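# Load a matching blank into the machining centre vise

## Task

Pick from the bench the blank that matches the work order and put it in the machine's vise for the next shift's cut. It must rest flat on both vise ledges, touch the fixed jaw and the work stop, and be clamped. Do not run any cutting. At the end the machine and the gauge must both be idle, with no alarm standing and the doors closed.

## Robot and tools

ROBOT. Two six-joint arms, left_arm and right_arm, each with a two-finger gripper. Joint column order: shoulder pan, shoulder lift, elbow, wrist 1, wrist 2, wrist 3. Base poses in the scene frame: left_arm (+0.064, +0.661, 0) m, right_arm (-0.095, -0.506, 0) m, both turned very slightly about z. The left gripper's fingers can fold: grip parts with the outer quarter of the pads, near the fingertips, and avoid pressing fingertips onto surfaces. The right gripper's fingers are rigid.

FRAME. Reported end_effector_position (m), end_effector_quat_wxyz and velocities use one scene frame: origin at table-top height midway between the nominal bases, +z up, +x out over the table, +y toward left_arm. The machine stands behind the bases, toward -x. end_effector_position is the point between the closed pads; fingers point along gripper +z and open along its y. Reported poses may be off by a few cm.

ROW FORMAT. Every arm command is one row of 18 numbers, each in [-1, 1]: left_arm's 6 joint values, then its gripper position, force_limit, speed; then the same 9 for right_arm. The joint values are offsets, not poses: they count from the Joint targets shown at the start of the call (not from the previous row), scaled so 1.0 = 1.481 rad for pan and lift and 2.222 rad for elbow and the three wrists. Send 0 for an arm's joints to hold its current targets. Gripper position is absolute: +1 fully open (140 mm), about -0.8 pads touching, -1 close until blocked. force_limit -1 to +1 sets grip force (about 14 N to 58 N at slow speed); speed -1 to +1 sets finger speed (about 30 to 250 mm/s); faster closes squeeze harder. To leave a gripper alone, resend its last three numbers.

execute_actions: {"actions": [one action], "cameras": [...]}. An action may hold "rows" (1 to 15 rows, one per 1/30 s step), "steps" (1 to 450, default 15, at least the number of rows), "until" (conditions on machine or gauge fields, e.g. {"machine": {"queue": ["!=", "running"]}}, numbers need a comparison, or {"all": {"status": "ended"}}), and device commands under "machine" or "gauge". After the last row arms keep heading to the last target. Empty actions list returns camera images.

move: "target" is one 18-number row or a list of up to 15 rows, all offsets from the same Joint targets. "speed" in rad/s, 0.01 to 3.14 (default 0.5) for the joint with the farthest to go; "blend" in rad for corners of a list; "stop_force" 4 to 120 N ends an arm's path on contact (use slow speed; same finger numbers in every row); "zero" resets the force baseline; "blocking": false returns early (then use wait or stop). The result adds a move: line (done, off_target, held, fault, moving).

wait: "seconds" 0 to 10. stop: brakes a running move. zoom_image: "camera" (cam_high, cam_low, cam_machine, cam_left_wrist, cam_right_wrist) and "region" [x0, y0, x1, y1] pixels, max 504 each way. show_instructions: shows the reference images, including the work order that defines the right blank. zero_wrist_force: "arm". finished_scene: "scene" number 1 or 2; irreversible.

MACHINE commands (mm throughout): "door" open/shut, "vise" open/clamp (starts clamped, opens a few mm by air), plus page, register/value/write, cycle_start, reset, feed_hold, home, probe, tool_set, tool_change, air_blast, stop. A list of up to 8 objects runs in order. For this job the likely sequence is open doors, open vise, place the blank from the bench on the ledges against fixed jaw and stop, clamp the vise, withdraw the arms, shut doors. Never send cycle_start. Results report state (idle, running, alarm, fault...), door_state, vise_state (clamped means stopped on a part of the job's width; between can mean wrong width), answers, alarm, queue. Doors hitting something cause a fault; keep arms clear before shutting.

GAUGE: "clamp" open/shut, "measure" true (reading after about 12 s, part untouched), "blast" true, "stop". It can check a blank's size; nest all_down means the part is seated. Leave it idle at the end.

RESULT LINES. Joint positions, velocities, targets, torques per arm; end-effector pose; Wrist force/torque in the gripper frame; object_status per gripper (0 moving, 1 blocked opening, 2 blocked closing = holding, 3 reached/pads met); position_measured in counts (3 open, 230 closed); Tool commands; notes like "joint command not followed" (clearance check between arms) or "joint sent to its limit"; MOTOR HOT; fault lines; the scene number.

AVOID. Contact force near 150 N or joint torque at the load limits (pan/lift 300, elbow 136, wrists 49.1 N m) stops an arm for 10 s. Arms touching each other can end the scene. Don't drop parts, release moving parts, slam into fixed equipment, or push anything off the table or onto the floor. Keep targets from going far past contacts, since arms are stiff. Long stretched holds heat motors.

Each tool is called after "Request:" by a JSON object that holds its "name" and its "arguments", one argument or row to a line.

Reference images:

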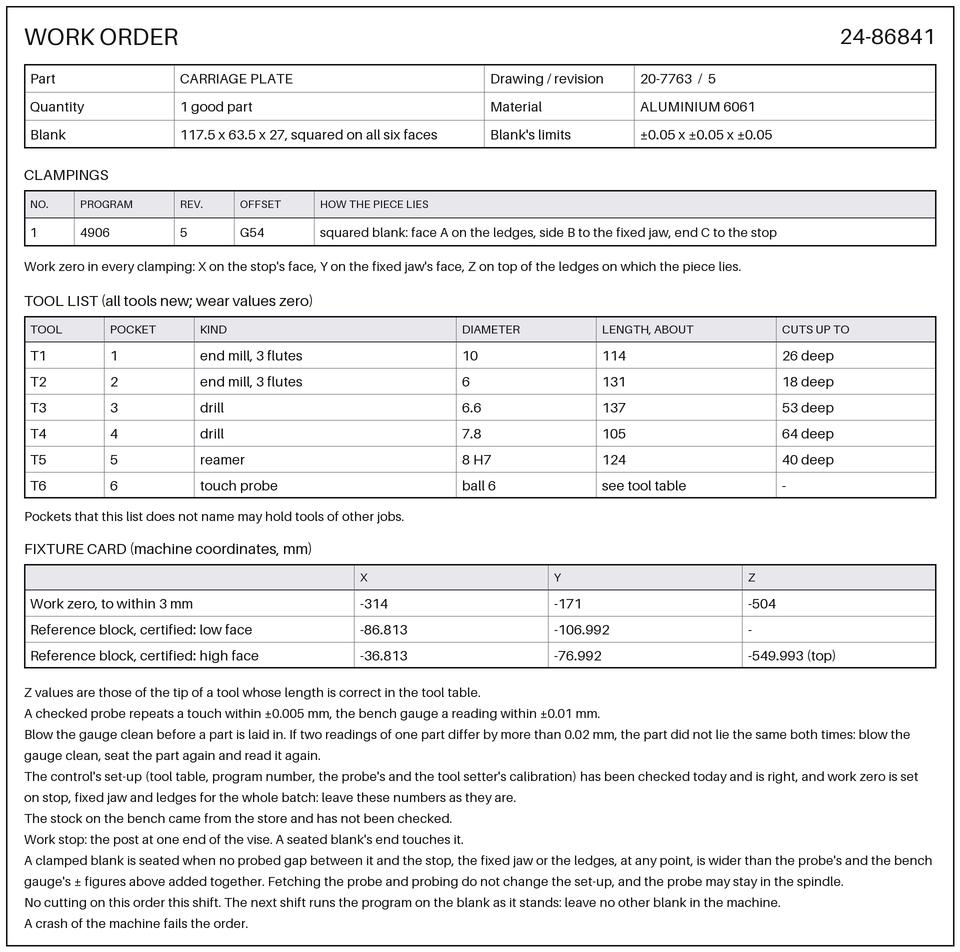

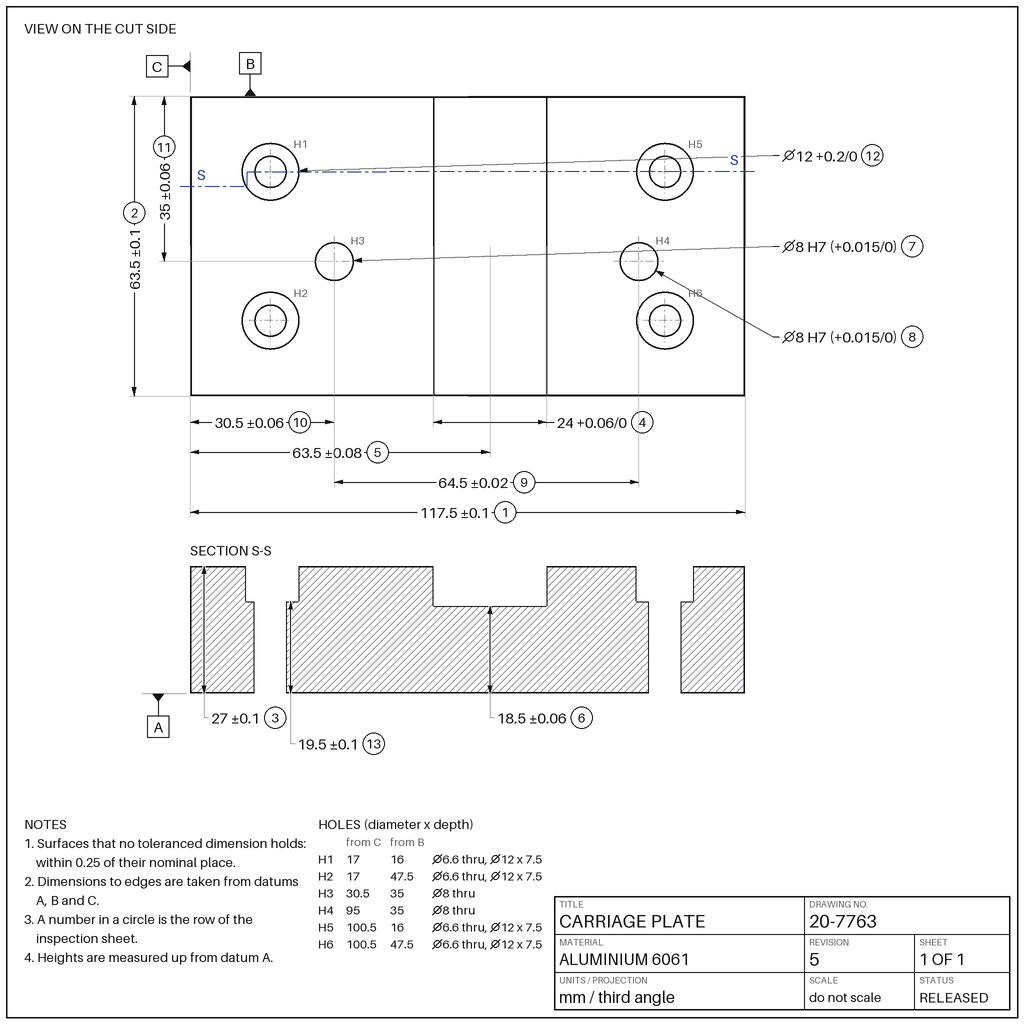

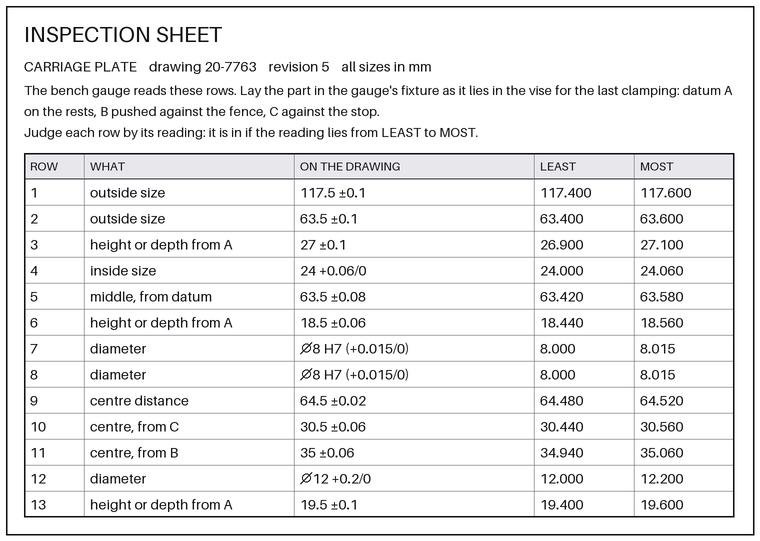

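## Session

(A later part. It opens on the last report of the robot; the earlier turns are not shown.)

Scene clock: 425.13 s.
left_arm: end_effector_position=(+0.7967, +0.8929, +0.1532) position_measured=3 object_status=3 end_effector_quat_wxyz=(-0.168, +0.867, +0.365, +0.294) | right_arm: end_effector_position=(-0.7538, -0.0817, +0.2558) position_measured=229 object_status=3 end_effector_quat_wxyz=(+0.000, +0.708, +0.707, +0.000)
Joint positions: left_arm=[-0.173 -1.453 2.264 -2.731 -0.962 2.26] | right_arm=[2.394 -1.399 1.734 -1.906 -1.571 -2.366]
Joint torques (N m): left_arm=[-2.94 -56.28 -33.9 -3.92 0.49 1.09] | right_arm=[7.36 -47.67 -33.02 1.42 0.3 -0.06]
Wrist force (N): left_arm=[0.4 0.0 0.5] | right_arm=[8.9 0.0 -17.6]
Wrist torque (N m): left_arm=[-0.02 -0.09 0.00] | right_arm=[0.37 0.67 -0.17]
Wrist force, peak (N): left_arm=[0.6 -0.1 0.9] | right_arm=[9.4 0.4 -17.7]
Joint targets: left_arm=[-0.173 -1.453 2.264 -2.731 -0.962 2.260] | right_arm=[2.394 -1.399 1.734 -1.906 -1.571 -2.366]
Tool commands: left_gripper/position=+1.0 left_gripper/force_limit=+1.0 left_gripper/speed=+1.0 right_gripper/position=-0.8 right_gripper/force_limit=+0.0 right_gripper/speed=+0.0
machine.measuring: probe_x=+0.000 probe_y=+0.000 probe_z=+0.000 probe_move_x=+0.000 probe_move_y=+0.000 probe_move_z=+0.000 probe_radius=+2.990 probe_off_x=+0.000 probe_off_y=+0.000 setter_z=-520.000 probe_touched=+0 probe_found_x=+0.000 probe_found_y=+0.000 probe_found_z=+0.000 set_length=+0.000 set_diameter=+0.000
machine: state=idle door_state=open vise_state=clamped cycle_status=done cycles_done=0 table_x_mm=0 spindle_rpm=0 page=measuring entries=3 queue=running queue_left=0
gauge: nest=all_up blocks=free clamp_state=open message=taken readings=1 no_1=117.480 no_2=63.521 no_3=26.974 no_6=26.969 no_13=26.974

Request:
{"name": "move", "arguments": {
  "target": [
    [0, 0, 0, 0, 0, 0, 1, 1, 1, 0, -0.0149, -0.0261, 0.0356, 0, 0, -0.8, 0, 0],
    [0, 0, 0, 0, 0, 0, 1, 1, 1, -0.3268, -0.2316, 0.1017, 0.0527, 0, -0.2178, -0.8, 0, 0],
    [0, 0, 0, 0, 0, 0, 1, 1, 1, -0.9970, -0.2316, 0.1017, 0.0527, 0, -0.6645, -0.8, 0, 0]
  ],
  "speed": [0.1,0.5,0.8],
  "blend": [0.02,0.1,0]
}}

Request:
{"name": "execute_actions", "arguments": {
  "actions": [
    {"machine":[{"door":"shut"},{"register":"probe_x","value":-201,"write":true},{"register":"probe_y","value":-225,"write":true},{"register":"probe_z","value":-469.5,"write":true},{"register":"probe_move_z","value":-10,"write":true},{"probe":true}],"steps":450,"until":{"machine":{"queue":["!=","running"]}}}
  ]
}}

Request:
{"name": "execute_actions", "arguments": {
  "actions": [
    {"machine":[{"register":"probe_y","value":-181,"write":true},{"probe":true}],"steps":450,"until":{"machine":{"queue":["!=","running"]}}}
  ]
}}

Request:
{"name": "execute_actions", "arguments": {
  "actions": [
    {"machine":[{"register":"probe_x","value":-306,"write":true},{"probe":true}],"steps":450,"until":{"machine":{"queue":["!=","running"]}}}
  ]
}}

Request:
{"name": "execute_actions", "arguments": {
  "actions": [
    {"machine":[{"register":"probe_x","value":-185.3,"write":true},{"register":"probe_y","value":-182,"write":true},{"register":"probe_z","value":-482,"write":true},{"register":"probe_move_z","value":0,"write":true},{"register":"probe_move_x","value":-14,"write":true},{"probe":true}],"steps":450,"until":{"machine":{"queue":["!=","running"]}}}
  ]
}}

Request:
{"name": "execute_actions", "arguments": {
  "actions": [
    {"machine":[{"register":"probe_y","value":-224,"write":true},{"probe":true}],"steps":450,"until":{"machine":{"queue":["!=","running"]}}}
  ]
}}

Request:
{"name": "execute_actions", "arguments": {
  "actions": [
    {"machine":[{"register":"probe_x","value":-207,"write":true},{"register":"probe_y","value":-245,"write":true},{"register":"probe_move_x","value":0,"write":true},{"register":"probe_move_y","value":14,"write":true},{"probe":true}],"steps":450,"until":{"machine":{"queue":["!=","running"]}}}
  ]
}}

Request:
{"name": "execute_actions", "arguments": {
  "actions": [
    {"machine":[{"register":"probe_x","value":-300,"write":true},{"probe":true}],"steps":450,"until":{"machine":{"queue":["!=","running"]}}}
  ],
  "cameras": ["cam_machine"]
}}

Scene clock: 468.90 s.
left_arm: end_effector_position=(+0.7967, +0.8929, +0.1532) position_measured=3 object_status=3 end_effector_quat_wxyz=(-0.168, +0.867, +0.365, +0.294) | right_arm: end_effector_position=(+0.1426, +0.0443, +0.3202) position_measured=229 object_status=3 end_effector_quat_wxyz=(+0.000, +0.708, +0.707, +0.000)
Joint positions: left_arm=[-0.173 -1.453 2.264 -2.731 -0.962 2.26] | right_arm=[0.918 -1.742 1.96 -1.789 -1.571 -3.842]
Joint torques (N m): left_arm=[-2.46 -58.14 -33.28 -4.17 0.34 1.45] | right_arm=[-22.39 -43.54 -38.59 -2.96 0.77 -1.5]
Wrist force (N): left_arm=[0.4 0.2 0.4] | right_arm=[-2.5 2.3 -4.6]
Wrist torque (N m): left_arm=[0.02 -0.11 -0.01] | right_arm=[0.53 0.32 0.00]
Wrist force, peak (N): left_arm=[1.0 -0.4 0.9] | right_arm=[9.1 -0.2 -17.9]
Joint targets: left_arm=[-0.173 -1.453 2.264 -2.731 -0.962 2.260] | right_arm=[0.918 -1.742 1.960 -1.789 -1.571 -3.842]
machine.measuring: probe_x=+0.000 probe_y=+0.000 probe_z=+0.000 probe_move_x=+0.000 probe_move_y=+0.000 probe_move_z=+0.000 probe_radius=+2.990 probe_off_x=+0.000 probe_off_y=+0.000 setter_z=-520.000 probe_touched=+0 probe_found_x=+0.000 probe_found_y=+0.000 probe_found_z=+0.000 set_length=+0.000 set_diameter=+0.000
machine: state=idle door_state=open vise_state=clamped cycle_status=done cycles_done=0 table_x_mm=0 spindle_rpm=0 page=measuring entries=3 queue=done queue_left=0
gauge: nest=all_up blocks=free clamp_state=open message=taken readings=1 no_1=117.480 no_2=63.521 no_3=26.974 no_6=26.969 no_13=26.974
move: done

Scene clock: 478.27 s.
left_arm: end_effector_position=(+0.7967, +0.8929, +0.1532) position_measured=3 object_status=3 end_effector_quat_wxyz=(-0.168, +0.867, +0.365, +0.294) | right_arm: end_effector_position=(+0.1428, +0.0442, +0.3202) position_measured=229 object_status=3 end_effector_quat_wxyz=(+0.000, +0.708, +0.707, +0.000)
Joint positions: left_arm=[-0.173 -1.453 2.264 -2.731 -0.962 2.26] | right_arm=[0.918 -1.742 1.96 -1.789 -1.571 -3.842]
Joint torques (N m): left_arm=[-1.66 -56.66 -33.56 -4.15 0.31 1.23] | right_arm=[-20.04 -26.61 -46.32 -3.92 1.05 -1.44]
Wrist force (N): left_arm=[0.4 -0.4 0.7] | right_arm=[-2.4 2.3 -4.8]
Wrist torque (N m): left_arm=[-0.11 -0.11 -0.01] | right_arm=[0.52 0.30 0.00]
Wrist force, peak (N): left_arm=[0.5 -1.0 0.6] | right_arm=[-2.4 2.4 -5.0]
Joint targets: left_arm=[-0.173 -1.453 2.264 -2.731 -0.962 2.260] | right_arm=[0.918 -1.742 1.960 -1.789 -1.571 -3.842]
Tool commands: left_gripper/position=+1.0 left_gripper/force_limit=+1.0 left_gripper/speed=+1.0 right_gripper/position=-0.8 right_gripper/force_limit=+0.0 right_gripper/speed=+0.0
machine.measuring: probe_x=-201.000 probe_y=-225.000 probe_z=-469.500 probe_move_x=+0.000 probe_move_y=+0.000 probe_move_z=-10.000 probe_radius=+2.990 probe_off_x=+0.000 probe_off_y=+0.000 setter_z=-520.000 probe_touched=+1 probe_found_x=-201.000 probe_found_y=-225.000 probe_found_z=-475.828 set_length=+0.000 set_diameter=+0.000
machine: state=idle door_state=shut vise_state=clamped cycle_status=done cycles_done=0 table_x_mm=0 spindle_rpm=0 page=measuring entries=8 queue=done queue_left=0
gauge: nest=all_up blocks=free clamp_state=open message=taken readings=1 no_1=117.480 no_2=63.521 no_3=26.974 no_6=26.969 no_13=26.974

Scene clock: 485.17 s.
left_arm: end_effector_position=(+0.7967, +0.8929, +0.1532) position_measured=3 object_status=3 end_effector_quat_wxyz=(-0.168, +0.867, +0.365, +0.294) | right_arm: end_effector_position=(+0.1429, +0.0442, +0.3202) position_measured=229 object_status=3 end_effector_quat_wxyz=(+0.000, +0.708, +0.707, +0.000)
Joint positions: left_arm=[-0.173 -1.453 2.264 -2.731 -0.962 2.26] | right_arm=[0.918 -1.742 1.96 -1.789 -1.571 -3.842]
Joint torques (N m): left_arm=[-2.97 -56.43 -33.03 -4.01 0.54 1.15] | right_arm=[-19.65 -27.5 -47.24 -5.59 0.41 -1.56]
Wrist force (N): left_arm=[0.5 -0.3 0.7] | right_arm=[-2.4 2.1 -4.5]
Wrist torque (N m): left_arm=[-0.09 -0.12 -0.01] | right_arm=[0.48 0.30 0.00]
Wrist force, peak (N): left_arm=[0.5 -0.6 1.0] | right_arm=[-2.3 2.5 -5.0]
Joint targets: left_arm=[-0.173 -1.453 2.264 -2.731 -0.962 2.260] | right_arm=[0.918 -1.742 1.960 -1.789 -1.571 -3.842]
Tool commands: left_gripper/position=+1.0 left_gripper/force_limit=+1.0 left_gripper/speed=+1.0 right_gripper/position=-0.8 right_gripper/force_limit=+0.0 right_gripper/speed=+0.0
machine.measuring: probe_x=-201.000 probe_y=-181.000 probe_z=-469.500 probe_move_x=+0.000 probe_move_y=+0.000 probe_move_z=-10.000 probe_radius=+2.990 probe_off_x=+0.000 probe_off_y=+0.000 setter_z=-520.000 probe_touched=+1 probe_found_x=-201.000 probe_found_y=-181.000 probe_found_z=-475.827 set_length=+0.000 set_diameter=+0.000
machine: state=idle door_state=shut vise_state=clamped cycle_status=done cycles_done=0 table_x_mm=0 spindle_rpm=0 page=measuring entries=10 queue=done queue_left=0
gauge: nest=all_up blocks=free clamp_state=open message=taken readings=1 no_1=117.480 no_2=63.521 no_3=26.974 no_6=26.969 no_13=26.974

Scene clock: 492.30 s.
left_arm: end_effector_position=(+0.7967, +0.8929, +0.1532) position_measured=3 object_status=3 end_effector_quat_wxyz=(-0.168, +0.867, +0.365, +0.294) | right_arm: end_effector_position=(+0.1429, +0.0442, +0.3202) position_measured=229 object_status=3 end_effector_quat_wxyz=(+0.000, +0.708, +0.707, +0.000)
Joint positions: left_arm=[-0.173 -1.453 2.264 -2.731 -0.962 2.26] | right_arm=[0.918 -1.742 1.96 -1.789 -1.571 -3.842]
Joint torques (N m): left_arm=[-2.44 -56.78 -33.34 -4.05 0.44 1.1] | right_arm=[-20.09 -28.27 -47.78 -5.51 0.96 -1.27]
Wrist force (N): left_arm=[0.3 -0.3 1.0] | right_arm=[-2.4 2.2 -4.9]
Wrist torque (N m): left_arm=[-0.09 -0.09 0.00] | right_arm=[0.50 0.29 -0.01]
Wrist force, peak (N): left_arm=[0.7 0.0 1.3] | right_arm=[-2.4 2.4 -5.0]
Joint targets: left_arm=[-0.173 -1.453 2.264 -2.731 -0.962 2.260] | right_arm=[0.918 -1.742 1.960 -1.789 -1.571 -3.842]
Tool commands: left_gripper/position=+1.0 left_gripper/force_limit=+1.0 left_gripper/speed=+1.0 right_gripper/position=-0.8 right_gripper/force_limit=+0.0 right_gripper/speed=+0.0
machine.measuring: probe_x=-306.000 probe_y=-181.000 probe_z=-469.500 probe_move_x=+0.000 probe_move_y=+0.000 probe_move_z=-10.000 probe_radius=+2.990 probe_off_x=+0.000 probe_off_y=+0.000 setter_z=-520.000 probe_touched=+1 probe_found_x=-306.000 probe_found_y=-181.000 probe_found_z=-475.829 set_length=+0.000 set_diameter=+0.000
machine: state=idle door_state=shut vise_state=clamped cycle_status=done cycles_done=0 table_x_mm=0 spindle_rpm=0 page=measuring entries=12 queue=done queue_left=0
gauge: nest=all_up blocks=free clamp_state=open message=taken readings=1 no_1=117.480 no_2=63.521 no_3=26.974 no_6=26.969 no_13=26.974

Scene clock: 500.27 s.
left_arm: end_effector_position=(+0.7967, +0.8929, +0.1532) position_measured=3 object_status=3 end_effector_quat_wxyz=(-0.168, +0.867, +0.365, +0.294) | right_arm: end_effector_position=(+0.1429, +0.0442, +0.3202) position_measured=229 object_status=3 end_effector_quat_wxyz=(+0.000, +0.708, +0.707, +0.000)
Joint positions: left_arm=[-0.173 -1.453 2.264 -2.731 -0.962 2.26] | right_arm=[0.918 -1.742 1.96 -1.789 -1.571 -3.842]
Joint torques (N m): left_arm=[-2.69 -56.55 -32.51 -4.01 0.35 1.22] | right_arm=[-21.22 -28.7 -46.12 -5.62 0.44 -0.9]
Wrist force (N): left_arm=[0.5 -0.3 0.2] | right_arm=[-2.3 2.3 -4.6]
Wrist torque (N m): left_arm=[-0.08 -0.13 -0.01] | right_arm=[0.53 0.29 0.00]
Wrist force, peak (N): left_arm=[0.8 -0.3 1.2] | right_arm=[-2.6 2.1 -5.0]
Joint targets: left_arm=[-0.173 -1.453 2.264 -2.731 -0.962 2.260] | right_arm=[0.918 -1.742 1.960 -1.789 -1.571 -3.842]
Tool commands: left_gripper/position=+1.0 left_gripper/force_limit=+1.0 left_gripper/speed=+1.0 right_gripper/position=-0.8 right_gripper/force_limit=+0.0 right_gripper/speed=+0.0
machine.measuring: probe_x=-185.300 probe_y=-182.000 probe_z=-482.000 probe_move_x=-14.000 probe_move_y=+0.000 probe_move_z=+0.000 probe_radius=+2.990 probe_off_x=+0.000 probe_off_y=+0.000 setter_z=-520.000 probe_touched=+1 probe_found_x=-195.253 probe_found_y=-182.000 probe_found_z=-482.000 set_length=+0.000 set_diameter=+0.000
machine: state=idle door_state=shut vise_state=clamped cycle_status=done cycles_done=0 table_x_mm=0 spindle_rpm=0 page=measuring entries=18 queue=done queue_left=0
gauge: nest=all_up blocks=free clamp_state=open message=taken readings=1 no_1=117.480 no_2=63.521 no_3=26.974 no_6=26.969 no_13=26.974

Scene clock: 507.67 s.
left_arm: end_effector_position=(+0.7967, +0.8929, +0.1532) position_measured=3 object_status=3 end_effector_quat_wxyz=(-0.168, +0.867, +0.365, +0.294) | right_arm: end_effector_position=(+0.1429, +0.0442, +0.3202) position_measured=229 object_status=3 end_effector_quat_wxyz=(+0.000, +0.708, +0.707, +0.000)
Joint positions: left_arm=[-0.173 -1.453 2.264 -2.731 -0.962 2.26] | right_arm=[0.918 -1.742 1.96 -1.789 -1.571 -3.842]
Joint torques (N m): left_arm=[-1.51 -57.26 -33.03 -4.18 0.43 1.29] | right_arm=[-20.79 -29.8 -46.3 -5.93 0.52 -1.2]
Wrist force (N): left_arm=[0.5 0.0 0.5] | right_arm=[-2.2 1.9 -4.6]
Wrist torque (N m): left_arm=[-0.02 -0.12 -0.01] | right_arm=[0.45 0.24 -0.01]
Wrist force, peak (N): left_arm=[1.0 -0.2 0.9] | right_arm=[-2.5 2.3 -5.0]
Joint targets: left_arm=[-0.173 -1.453 2.264 -2.731 -0.962 2.260] | right_arm=[0.918 -1.742 1.960 -1.789 -1.571 -3.842]
Tool commands: left_gripper/position=+1.0 left_gripper/force_limit=+1.0 left_gripper/speed=+1.0 right_gripper/position=-0.8 right_gripper/force_limit=+0.0 right_gripper/speed=+0.0
machine.measuring: probe_x=-185.300 probe_y=-224.000 probe_z=-482.000 probe_move_x=-14.000 probe_move_y=+0.000 probe_move_z=+0.000 probe_radius=+2.990 probe_off_x=+0.000 probe_off_y=+0.000 setter_z=-520.000 probe_touched=+1 probe_found_x=-195.254 probe_found_y=-224.000 probe_found_z=-482.000 set_length=+0.000 set_diameter=+0.000
machine: state=idle door_state=shut vise_state=clamped cycle_status=done cycles_done=0 table_x_mm=0 spindle_rpm=0 page=measuring entries=20 queue=done queue_left=0
gauge: nest=all_up blocks=free clamp_state=open message=taken readings=1 no_1=117.480 no_2=63.521 no_3=26.974 no_6=26.969 no_13=26.974

Scene clock: 515.80 s.
left_arm: end_effector_position=(+0.7967, +0.8929, +0.1532) position_measured=3 object_status=3 end_effector_quat_wxyz=(-0.168, +0.867, +0.365, +0.294) | right_arm: end_effector_position=(+0.1429, +0.0442, +0.3202) position_measured=229 object_status=3 end_effector_quat_wxyz=(+0.000, +0.708, +0.707, +0.000)
Joint positions: left_arm=[-0.173 -1.453 2.264 -2.731 -0.962 2.26] | right_arm=[0.918 -1.742 1.96 -1.789 -1.571 -3.842]
Joint torques (N m): left_arm=[-2.81 -57.38 -32.68 -4.17 0.5 1.39] | right_arm=[-20.41 -29.61 -47.59 -5.75 0.14 -0.82]
Wrist force (N): left_arm=[0.1 -0.4 0.2] | right_arm=[-2.6 2.3 -4.6]
Wrist torque (N m): left_arm=[-0.11 -0.03 -0.01] | right_arm=[0.53 0.34 0.00]
Wrist force, peak (N): left_arm=[1.1 -0.4 0.6] | right_arm=[-2.2 2.4 -5.2]
Joint targets: left_arm=[-0.173 -1.453 2.264 -2.731 -0.962 2.260] | right_arm=[0.918 -1.742 1.960 -1.789 -1.571 -3.842]
Tool commands: left_gripper/position=+1.0 left_gripper/force_limit=+1.0 left_gripper/speed=+1.0 right_gripper/position=-0.8 right_gripper/force_limit=+0.0 right_gripper/speed=+0.0
machine.measuring: probe_x=-207.000 probe_y=-245.000 probe_z=-482.000 probe_move_x=+0.000 probe_move_y=+14.000 probe_move_z=+0.000 probe_radius=+2.990 probe_off_x=+0.000 probe_off_y=+0.000 setter_z=-520.000 probe_touched=+1 probe_found_x=-207.000 probe_found_y=-234.764 probe_found_z=-482.000 set_length=+0.000 set_diameter=+0.000
machine: state=idle door_state=shut vise_state=clamped cycle_status=done cycles_done=0 table_x_mm=0 spindle_rpm=0 page=measuring entries=25 queue=done queue_left=0
gauge: nest=all_up blocks=free clamp_state=open message=taken readings=1 no_1=117.480 no_2=63.521 no_3=26.974 no_6=26.969 no_13=26.974

Scene clock: 523.50 s.
left_arm: end_effector_position=(+0.7967, +0.8929, +0.1532) position_measured=3 object_status=3 end_effector_quat_wxyz=(-0.168, +0.867, +0.365, +0.294) | right_arm: end_effector_position=(+0.1429, +0.0442, +0.3202) position_measured=229 object_status=3 end_effector_quat_wxyz=(+0.000, +0.708, +0.707, +0.000)
Joint positions: left_arm=[-0.173 -1.453 2.264 -2.731 -0.962 2.26] | right_arm=[0.918 -1.742 1.96 -1.789 -1.571 -3.842]
Joint torques (N m): left_arm=[-1.9 -56.85 -33.13 -4.05 0.41 1.38] | right_arm=[-19.62 -29.24 -47.23 -5.54 0.49 -0.72]
Wrist force (N): left_arm=[0.6 -0.3 0.7] | right_arm=[-2.3 2.3 -4.7]
Wrist torque (N m): left_arm=[-0.07 -0.14 -0.01] | right_arm=[0.53 0.27 0.00]
Wrist force, peak (N): left_arm=[0.8 -0.4 1.1] | right_arm=[-2.5 2.3 -5.0]
Joint targets: left_arm=[-0.173 -1.453 2.264 -2.731 -0.962 2.260] | right_arm=[0.918 -1.742 1.960 -1.789 -1.571 -3.842]
Tool commands: left_gripper/position=+1.0 left_gripper/force_limit=+1.0 left_gripper/speed=+1.0 right_gripper/position=-0.8 right_gripper/force_limit=+0.0 right_gripper/speed=+0.0
machine.measuring: probe_x=-300.000 probe_y=-245.000 probe_z=-482.000 probe_move_x=+0.000 probe_move_y=+14.000 probe_move_z=+0.000 probe_radius=+2.990 probe_off_x=+0.000 probe_off_y=+0.000 setter_z=-520.000 probe_touched=+1 probe_found_x=-300.000 probe_found_y=-234.762 probe_found_z=-482.000 set_length=+0.000 set_diameter=+0.000
machine: state=idle door_state=shut vise_state=clamped cycle_status=done cycles_done=0 table_x_mm=0 spindle_rpm=0 page=measuring entries=27 queue=done queue_left=0
gauge: nest=all_up blocks=free clamp_state=open message=taken readings=1 no_1=117.480 no_2=63.521 no_3=26.974 no_6=26.969 no_13=26.974
Images, in order (width x height): cam_machine 672x504.

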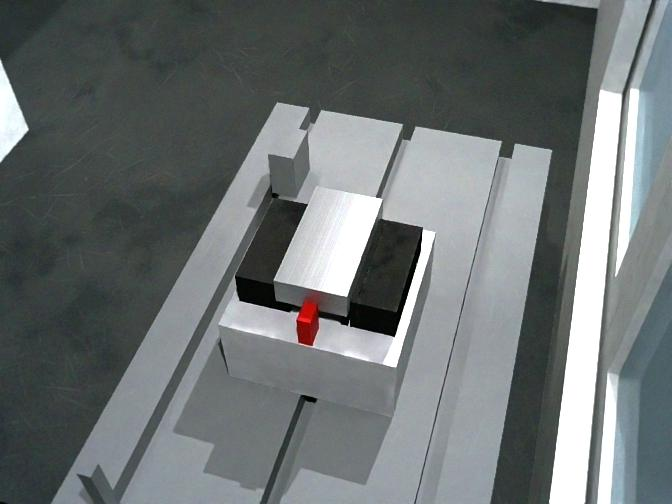

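Request:
{"name": "execute_actions", "arguments": {
  "actions": [
    {"machine":[{"vise":"open"},{"door":"open"}],"steps":240,"until":{"machine":{"door_state":"open"}}}
  ]
}}

Request:
{"name": "move", "arguments": {
  "target": [0, 0, 0, 0, 0, 0, 1, 1, 1, 0.6671, 0, 0, 0, 0, 0.4447, -0.8, 0, 0],
  "speed": 0.8
}}

Request:
{"name": "move", "arguments": {
  "target": [
    [0, 0, 0, 0, 0, 0, 1, 1, 1, 0.3291, 0.2188, -0.1278, -0.0179, 0, 0.2192, -0.8, 0, 0],
    [0, 0, 0, 0, 0, 0, 1, 1, 1, 0.3291, 0.2310, -0.1061, -0.0478, 0, 0.2192, -0.8, 0, 0]
  ],
  "speed": [0.5,0.15],
  "blend": [0.03,0]
}}

Request:
{"name": "move", "arguments": {
  "target": [0, 0, 0, 0, 0, 0, 1, 1, 1, 0, 0.0043, 0.0065, -0.0093, 0, 0, -0.8, 0, 0],
  "speed": 0.01,
  "stop_force": 35
}}

Request:
{"name": "move", "arguments": {
  "target": [0, 0, 0, 0, 0, 0, 1, 1, 1, 0.0016, -0.0020, 0.0016, -0.0004, 0, 0.0010, -0.8, 0, 0],
  "speed": 0.01,
  "stop_force": 24
}}

Scene clock: 549.57 s.
left_arm: end_effector_position=(+0.7967, +0.8929, +0.1532) position_measured=3 object_status=3 end_effector_quat_wxyz=(-0.168, +0.867, +0.365, +0.294) | right_arm: end_effector_position=(+0.1429, +0.0442, +0.3202) position_measured=229 object_status=3 end_effector_quat_wxyz=(+0.000, +0.708, +0.707, +0.000)
Joint positions: left_arm=[-0.173 -1.453 2.264 -2.731 -0.962 2.26] | right_arm=[0.918 -1.742 1.96 -1.789 -1.571 -3.842]
Joint torques (N m): left_arm=[-1.82 -56.45 -32.36 -4.13 0.51 1.35] | right_arm=[-18.32 -28.82 -47.16 -5.47 -0.22 -0.06]
Wrist force (N): left_arm=[0.4 0.0 1.0] | right_arm=[-2.4 2.1 -4.8]
Wrist torque (N m): left_arm=[-0.02 -0.11 0.00] | right_arm=[0.50 0.30 -0.01]
Wrist force, peak (N): left_arm=[0.7 -0.9 1.0] | right_arm=[-2.4 2.3 -5.2]
Joint targets: left_arm=[-0.173 -1.453 2.264 -2.731 -0.962 2.260] | right_arm=[0.918 -1.742 1.960 -1.789 -1.571 -3.842]
Tool commands: left_gripper/position=+1.0 left_gripper/force_limit=+1.0 left_gripper/speed=+1.0 right_gripper/position=-0.8 right_gripper/force_limit=+0.0 right_gripper/speed=+0.0
machine.measuring: probe_x=-300.000 probe_y=-245.000 probe_z=-482.000 probe_move_x=+0.000 probe_move_y=+14.000 probe_move_z=+0.000 probe_radius=+2.990 probe_off_x=+0.000 probe_off_y=+0.000 setter_z=-520.000 probe_touched=+1 probe_found_x=-300.000 probe_found_y=-234.762 probe_found_z=-482.000 set_length=+0.000 set_diameter=+0.000
machine: state=idle door_state=open vise_state=open cycle_status=done cycles_done=0 table_x_mm=0 spindle_rpm=0 page=measuring entries=27 queue=running queue_left=0
gauge: nest=all_up blocks=free clamp_state=open message=taken readings=1 no_1=117.480 no_2=63.521 no_3=26.974 no_6=26.969 no_13=26.974

Scene clock: 551.57 s.
left_arm: end_effector_position=(+0.7967, +0.8929, +0.1532) position_measured=3 object_status=3 end_effector_quat_wxyz=(-0.168, +0.867, +0.365, +0.294) | right_arm: end_effector_position=(-0.4233, -0.0049, +0.3202) position_measured=229 object_status=3 end_effector_quat_wxyz=(+0.000, +0.708, +0.707, +0.000)
Joint positions: left_arm=[-0.173 -1.453 2.264 -2.731 -0.962 2.26] | right_arm=[1.905 -1.742 1.96 -1.789 -1.571 -2.854]
Joint torques (N m): left_arm=[-1.88 -56.54 -32.62 -4 0.32 1.39] | right_arm=[14.16 -26.63 -46.3 -5.7 -0.12 2.18]
Wrist force (N): left_arm=[0.6 -0.4 0.3] | right_arm=[-2.5 2.1 -4.4]
Wrist torque (N m): left_arm=[-0.10 -0.13 -0.01] | right_arm=[0.52 0.35 -0.18]
Wrist force, peak (N): left_arm=[0.5 -0.3 1.1] | right_arm=[-3.4 5.7 -4.6]
Joint targets: left_arm=[-0.173 -1.453 2.264 -2.731 -0.962 2.260] | right_arm=[1.906 -1.742 1.960 -1.789 -1.571 -2.854]
machine.measuring: probe_x=-300.000 probe_y=-245.000 probe_z=-482.000 probe_move_x=+0.000 probe_move_y=+14.000 probe_move_z=+0.000 probe_radius=+2.990 probe_off_x=+0.000 probe_off_y=+0.000 setter_z=-520.000 probe_touched=+1 probe_found_x=-300.000 probe_found_y=-234.762 probe_found_z=-482.000 set_length=+0.000 set_diameter=+0.000
machine: state=idle door_state=open vise_state=open cycle_status=done cycles_done=0 table_x_mm=0 spindle_rpm=0 page=measuring entries=27 queue=done queue_left=0
gauge: nest=all_up blocks=free clamp_state=open message=taken readings=1 no_1=117.480 no_2=63.521 no_3=26.974 no_6=26.969 no_13=26.974
move: done

Scene clock: 553.53 s.
left_arm: end_effector_position=(+0.7967, +0.8929, +0.1532) position_measured=3 object_status=3 end_effector_quat_wxyz=(-0.168, +0.867, +0.365, +0.294) | right_arm: end_effector_position=(-0.7542, -0.0799, +0.2618) position_measured=229 object_status=3 end_effector_quat_wxyz=(+0.000, +0.707, +0.707, +0.000)
Joint positions: left_arm=[-0.173 -1.453 2.264 -2.731 -0.962 2.26] | right_arm=[2.393 -1.4 1.724 -1.894 -1.571 -2.367]
Joint torques (N m): left_arm=[-2.64 -59.42 -32.7 -4.03 0.52 1.53] | right_arm=[17.31 -43.16 -37.31 -5.99 0.01 2.13]
Wrist force (N): left_arm=[0.6 0.1 0.5] | right_arm=[-2.0 2.7 -3.9]
Wrist torque (N m): left_arm=[0.01 -0.14 -0.01] | right_arm=[0.61 0.26 -0.17]
Wrist force, peak (N): left_arm=[0.8 -0.7 0.5] | right_arm=[-2.4 4.7 -4.7]
Joint targets: left_arm=[-0.173 -1.453 2.264 -2.731 -0.962 2.260] | right_arm=[2.393 -1.400 1.724 -1.895 -1.571 -2.367]
machine.measuring: probe_x=-300.000 probe_y=-245.000 probe_z=-482.000 probe_move_x=+0.000 probe_move_y=+14.000 probe_move_z=+0.000 probe_radius=+2.990 probe_off_x=+0.000 probe_off_y=+0.000 setter_z=-520.000 probe_touched=+1 probe_found_x=-300.000 probe_found_y=-234.762 probe_found_z=-482.000 set_length=+0.000 set_diameter=+0.000
machine: state=idle door_state=open vise_state=open cycle_status=done cycles_done=0 table_x_mm=0 spindle_rpm=0 page=measuring entries=27 queue=done queue_left=0
gauge: nest=all_up blocks=free clamp_state=open message=taken readings=1 no_1=117.480 no_2=63.521 no_3=26.974 no_6=26.969 no_13=26.974
move: done

Scene clock: 555.70 s.
left_arm: end_effector_position=(+0.7967, +0.8929, +0.1532) position_measured=3 object_status=3 end_effector_quat_wxyz=(-0.168, +0.867, +0.365, +0.294) | right_arm: end_effector_position=(-0.7542, -0.0799, +0.2556) position_measured=229 object_status=3 end_effector_quat_wxyz=(+0.000, +0.707, +0.707, +0.000)
Joint positions: left_arm=[-0.173 -1.453 2.264 -2.731 -0.962 2.26] | right_arm=[2.393 -1.396 1.731 -1.905 -1.571 -2.367]
Joint torques (N m): left_arm=[-1.82 -55.86 -32.58 -3.96 0.35 1.45] | right_arm=[13.76 -40.43 -34.89 -3.6 0 1.56]
Wrist force (N): left_arm=[0.5 0.1 0.8] | right_arm=[-13.1 16.1 -44.5]
Wrist torque (N m): left_arm=[-0.01 -0.12 -0.01] | right_arm=[0.07 0.06 -0.15]
Wrist force, peak (N): left_arm=[0.8 0.0 1.2] | right_arm=[-16.7 20.1 -52.0]
Joint targets: left_arm=[-0.173 -1.453 2.264 -2.731 -0.962 2.260] | right_arm=[2.393 -1.396 1.731 -1.905 -1.571 -2.367]
machine.measuring: probe_x=-300.000 probe_y=-245.000 probe_z=-482.000 probe_move_x=+0.000 probe_move_y=+14.000 probe_move_z=+0.000 probe_radius=+2.990 probe_off_x=+0.000 probe_off_y=+0.000 setter_z=-520.000 probe_touched=+1 probe_found_x=-300.000 probe_found_y=-234.762 probe_found_z=-482.000 set_length=+0.000 set_diameter=+0.000
machine: state=idle door_state=open vise_state=open cycle_status=done cycles_done=0 table_x_mm=0 spindle_rpm=0 page=measuring entries=27 queue=done queue_left=0
gauge: nest=all_up blocks=free clamp_state=open message=taken readings=1 no_1=117.480 no_2=63.521 no_3=26.974 no_6=26.969 no_13=26.974
move: contact (right_arm)

Scene clock: 557.07 s.
left_arm: end_effector_position=(+0.7967, +0.8929, +0.1532) position_measured=3 object_status=3 end_effector_quat_wxyz=(-0.168, +0.867, +0.365, +0.294) | right_arm: end_effector_position=(-0.7542, -0.0805, +0.2557) position_measured=229 object_status=3 end_effector_quat_wxyz=(+0.000, +0.707, +0.707, +0.000)
Joint positions: left_arm=[-0.173 -1.453 2.264 -2.731 -0.962 2.26] | right_arm=[2.394 -1.397 1.732 -1.906 -1.571 -2.366]
Joint torques (N m): left_arm=[-1.4 -56.59 -32.39 -3.92 0.24 1.65] | right_arm=[-10 -29.9 -35.98 1.19 7.17 -1.28]
Wrist force (N): left_arm=[0.5 -0.1 1.0] | right_arm=[10.1 6.4 -22.7]
Wrist torque (N m): left_arm=[-0.04 -0.13 -0.01] | right_arm=[0.38 0.83 -0.17]
Wrist force, peak (N): left_arm=[0.2 -0.3 1.3] | right_arm=[-12.8 15.9 -44.5]
Joint targets: left_arm=[-0.173 -1.453 2.264 -2.731 -0.962 2.260] | right_arm=[2.394 -1.397 1.732 -1.906 -1.571 -2.366]
machine.measuring: probe_x=-300.000 probe_y=-245.000 probe_z=-482.000 probe_move_x=+0.000 probe_move_y=+14.000 probe_move_z=+0.000 probe_radius=+2.990 probe_off_x=+0.000 probe_off_y=+0.000 setter_z=-520.000 probe_touched=+1 probe_found_x=-300.000 probe_found_y=-234.762 probe_found_z=-482.000 set_length=+0.000 set_diameter=+0.000
machine: state=idle door_state=open vise_state=open cycle_status=done cycles_done=0 table_x_mm=0 spindle_rpm=0 page=measuring entries=27 queue=done queue_left=0
gauge: nest=all_up blocks=free clamp_state=open message=taken readings=1 no_1=117.480 no_2=63.521 no_3=26.974 no_6=26.969 no_13=26.974
move: contact (right_arm)

Request:
{"name": "execute_actions", "arguments": {
  "actions": [
    {"machine":{"vise":"clamp"},"steps":90,"until":{"machine":{"vise_state":"clamped"}}}
  ]
}}

Request:
{"name": "move", "arguments": {
  "target": [
    [0, 0, 0, 0, 0, 0, 1, 1, 1, 0, -0.0149, -0.0261, 0.0356, 0, 0, -0.8, 0, 0],
    [0, 0, 0, 0, 0, 0, 1, 1, 1, -0.3268, -0.2329, 0.1026, 0.0527, 0, -0.2178, -0.8, 0, 0],
    [0, 0, 0, 0, 0, 0, 1, 1, 1, -0.9970, -0.2329, 0.1026, 0.0527, 0, -0.6645, -0.8, 0, 0]
  ],
  "speed": [0.1,0.5,0.8],
  "blend": [0.02,0.1,0]
}}

Request:
{"name": "execute_actions", "arguments": {
  "actions": [
    {"machine":[{"door":"shut"},{"register":"probe_x","value":-185.3,"write":true},{"register":"probe_y","value":-203,"write":true},{"register":"probe_move_y","value":0,"write":true},{"register":"probe_move_x","value":-14,"write":true},{"probe":true}],"steps":450,"until":{"machine":{"queue":["!=","running"]}}}
  ]
}}

Request:
{"name": "execute_actions", "arguments": {
  "actions": [
    {"machine":[{"register":"probe_x","value":-199,"write":true},{"register":"probe_y","value":-225,"write":true},{"register":"probe_z","value":-469.5,"write":true},{"register":"probe_move_x","value":0,"write":true},{"register":"probe_move_z","value":-10,"write":true},{"probe":true}],"steps":450,"until":{"machine":{"queue":["!=","running"]}}}
  ]
}}

Scene clock: 570.40 s.
left_arm: end_effector_position=(+0.7967, +0.8929, +0.1532) position_measured=3 object_status=3 end_effector_quat_wxyz=(-0.168, +0.867, +0.365, +0.294) | right_arm: end_effector_position=(-0.7542, -0.0805, +0.2557) position_measured=229 object_status=3 end_effector_quat_wxyz=(+0.000, +0.707, +0.707, +0.000)
Joint positions: left_arm=[-0.173 -1.453 2.264 -2.731 -0.962 2.26] | right_arm=[2.394 -1.397 1.732 -1.906 -1.571 -2.366]
Joint torques (N m): left_arm=[-2.45 -56.73 -32.99 -4.1 0.53 1.35] | right_arm=[-14.03 -30.59 -26.02 -1.41 7.25 -1.51]
Wrist force (N): left_arm=[0.6 -0.2 0.2] | right_arm=[10.6 6.3 -22.9]
Wrist torque (N m): left_arm=[-0.06 -0.15 -0.01] | right_arm=[0.38 0.76 -0.17]
Wrist force, peak (N): left_arm=[1.0 -0.5 1.0] | right_arm=[10.3 7.2 -23.6]
Joint targets: left_arm=[-0.173 -1.453 2.264 -2.731 -0.962 2.260] | right_arm=[2.394 -1.397 1.732 -1.906 -1.571 -2.366]
Tool commands: left_gripper/position=+1.0 left_gripper/force_limit=+1.0 left_gripper/speed=+1.0 right_gripper/position=-0.8 right_gripper/force_limit=+0.0 right_gripper/speed=+0.0
machine.measuring: probe_x=-300.000 probe_y=-245.000 probe_z=-482.000 probe_move_x=+0.000 probe_move_y=+14.000 probe_move_z=+0.000 probe_radius=+2.990 probe_off_x=+0.000 probe_off_y=+0.000 setter_z=-520.000 probe_touched=+1 probe_found_x=-300.000 probe_found_y=-234.762 probe_found_z=-482.000 set_length=+0.000 set_diameter=+0.000
machine: state=idle door_state=open vise_state=clamped cycle_status=done cycles_done=0 table_x_mm=0 spindle_rpm=0 page=measuring entries=27 queue=running queue_left=0
gauge: nest=all_up blocks=free clamp_state=open message=taken readings=1 no_1=117.480 no_2=63.521 no_3=26.974 no_6=26.969 no_13=26.974

Scene clock: 574.13 s.
left_arm: end_effector_position=(+0.7967, +0.8929, +0.1532) position_measured=3 object_status=3 end_effector_quat_wxyz=(-0.168, +0.867, +0.365, +0.294) | right_arm: end_effector_position=(+0.1429, +0.0441, +0.3202) position_measured=229 object_status=3 end_effector_quat_wxyz=(+0.000, +0.708, +0.707, +0.000) end_effector_velocity=(+0.004, -0.001, +0.000) end_effector_angular_velocity=(+0.000, -0.002, -0.002)
Joint positions: left_arm=[-0.173 -1.453 2.264 -2.731 -0.962 2.26] | right_arm=[0.917 -1.742 1.96 -1.788 -1.571 -3.842]
Joint velocities: left_arm=[within noise] | right_arm=[-0.005 0 0 -0.001 -0.001 -0.003]
Joint torques (N m): left_arm=[-0.63 -57.75 -32.48 -3.97 0.35 1.62] | right_arm=[-22.06 -44.99 -39.34 -2.84 -1.76 -1.38]
Wrist force (N): left_arm=[0.0 -0.1 0.5] | right_arm=[-3.5 1.5 -4.8]
Wrist torque (N m): left_arm=[-0.05 -0.01 -0.01] | right_arm=[0.35 0.54 0.01]
Wrist force, peak (N): left_arm=[1.2 0.1 0.9] | right_arm=[10.4 6.5 -22.8]
Joint targets: left_arm=[-0.173 -1.453 2.264 -2.731 -0.962 2.260] | right_arm=[0.917 -1.742 1.960 -1.789 -1.571 -3.843]
machine.measuring: probe_x=-300.000 probe_y=-245.000 probe_z=-482.000 probe_move_x=+0.000 probe_move_y=+14.000 probe_move_z=+0.000 probe_radius=+2.990 probe_off_x=+0.000 probe_off_y=+0.000 setter_z=-520.000 probe_touched=+1 probe_found_x=-300.000 probe_found_y=-234.762 probe_found_z=-482.000 set_length=+0.000 set_diameter=+0.000
machine: state=idle door_state=open vise_state=clamped cycle_status=done cycles_done=0 table_x_mm=0 spindle_rpm=0 page=measuring entries=27 queue=done queue_left=0
gauge: nest=all_up blocks=free clamp_state=open message=taken readings=1 no_1=117.480 no_2=63.521 no_3=26.974 no_6=26.969 no_13=26.974
move: done

Scene clock: 583.63 s.
left_arm: end_effector_position=(+0.7967, +0.8929, +0.1532) position_measured=3 object_status=3 end_effector_quat_wxyz=(-0.168, +0.867, +0.365, +0.294) | right_arm: end_effector_position=(+0.1432, +0.0440, +0.3202) position_measured=229 object_status=3 end_effector_quat_wxyz=(+0.000, +0.708, +0.707, +0.000)
Joint positions: left_arm=[-0.173 -1.453 2.264 -2.731 -0.962 2.26] | right_arm=[0.917 -1.742 1.96 -1.788 -1.571 -3.843]
Joint torques (N m): left_arm=[-2.57 -54.29 -32.78 -4.16 0.36 1.52] | right_arm=[-22.59 -29.27 -46.43 -3.98 2.37 -1.96]
Wrist force (N): left_arm=[0.4 -0.3 1.0] | right_arm=[-3.4 1.5 -4.7]
Wrist torque (N m): left_arm=[-0.07 -0.10 -0.01] | right_arm=[0.35 0.52 0.00]
Wrist force, peak (N): left_arm=[1.0 0.0 1.2] | right_arm=[-3.5 1.6 -5.1]
Joint targets: left_arm=[-0.173 -1.453 2.264 -2.731 -0.962 2.260] | right_arm=[0.917 -1.742 1.960 -1.789 -1.571 -3.843]
Tool commands: left_gripper/position=+1.0 left_gripper/force_limit=+1.0 left_gripper/speed=+1.0 right_gripper/position=-0.8 right_gripper/force_limit=+0.0 right_gripper/speed=+0.0
machine.measuring: probe_x=-185.300 probe_y=-203.000 probe_z=-482.000 probe_move_x=-14.000 probe_move_y=+0.000 probe_move_z=+0.000 probe_radius=+2.990 probe_off_x=+0.000 probe_off_y=+0.000 setter_z=-520.000 probe_touched=+1 probe_found_x=-195.253 probe_found_y=-203.000 probe_found_z=-482.000 set_length=+0.000 set_diameter=+0.000
machine: state=idle door_state=shut vise_state=clamped cycle_status=done cycles_done=0 table_x_mm=0 spindle_rpm=0 page=measuring entries=32 queue=done queue_left=0
gauge: nest=all_up blocks=free clamp_state=open message=taken readings=1 no_1=117.480 no_2=63.521 no_3=26.974 no_6=26.969 no_13=26.974

Scene clock: 591.57 s.
left_arm: end_effector_position=(+0.7967, +0.8929, +0.1532) position_measured=3 object_status=3 end_effector_quat_wxyz=(-0.168, +0.867, +0.365, +0.294) | right_arm: end_effector_position=(+0.1432, +0.0440, +0.3202) position_measured=229 object_status=3 end_effector_quat_wxyz=(+0.000, +0.708, +0.707, +0.000)
Joint positions: left_arm=[-0.173 -1.453 2.264 -2.731 -0.962 2.26] | right_arm=[0.917 -1.742 1.96 -1.788 -1.571 -3.843]
Joint torques (N m): left_arm=[-1.39 -56.45 -32.83 -4.15 0.29 1.69] | right_arm=[-19.93 -28.74 -47.75 -5.26 1.91 -1.54]
Wrist force (N): left_arm=[0.5 -0.2 0.7] | right_arm=[-3.4 1.6 -4.7]
Wrist torque (N m): left_arm=[-0.07 -0.14 -0.01] | right_arm=[0.36 0.52 0.00]
Wrist force, peak (N): left_arm=[0.5 -0.3 1.3] | right_arm=[-3.7 1.4 -5.0]
Joint targets: left_arm=[-0.173 -1.453 2.264 -2.731 -0.962 2.260] | right_arm=[0.917 -1.742 1.960 -1.789 -1.571 -3.843]
Tool commands: left_gripper/position=+1.0 left_gripper/force_limit=+1.0 left_gripper/speed=+1.0 right_gripper/position=-0.8 right_gripper/force_limit=+0.0 right_gripper/speed=+0.0
machine.measuring: probe_x=-199.000 probe_y=-225.000 probe_z=-469.500 probe_move_x=+0.000 probe_move_y=+0.000 probe_move_z=-10.000 probe_radius=+2.990 probe_off_x=+0.000 probe_off_y=+0.000 setter_z=-520.000 probe_touched=+1 probe_found_x=-199.000 probe_found_y=-225.000 probe_found_z=-475.829 set_length=+0.000 set_diameter=+0.000
machine: state=idle door_state=shut vise_state=clamped cycle_status=done cycles_done=0 table_x_mm=0 spindle_rpm=0 page=measuring entries=38 queue=done queue_left=0
gauge: nest=all_up blocks=free clamp_state=open message=taken readings=1 no_1=117.480 no_2=63.521 no_3=26.974 no_6=26.969 no_13=26.974

Request:
{"name": "finished_scene", "arguments": {
  "scene": 2
}}

The scene is finished: the task was done.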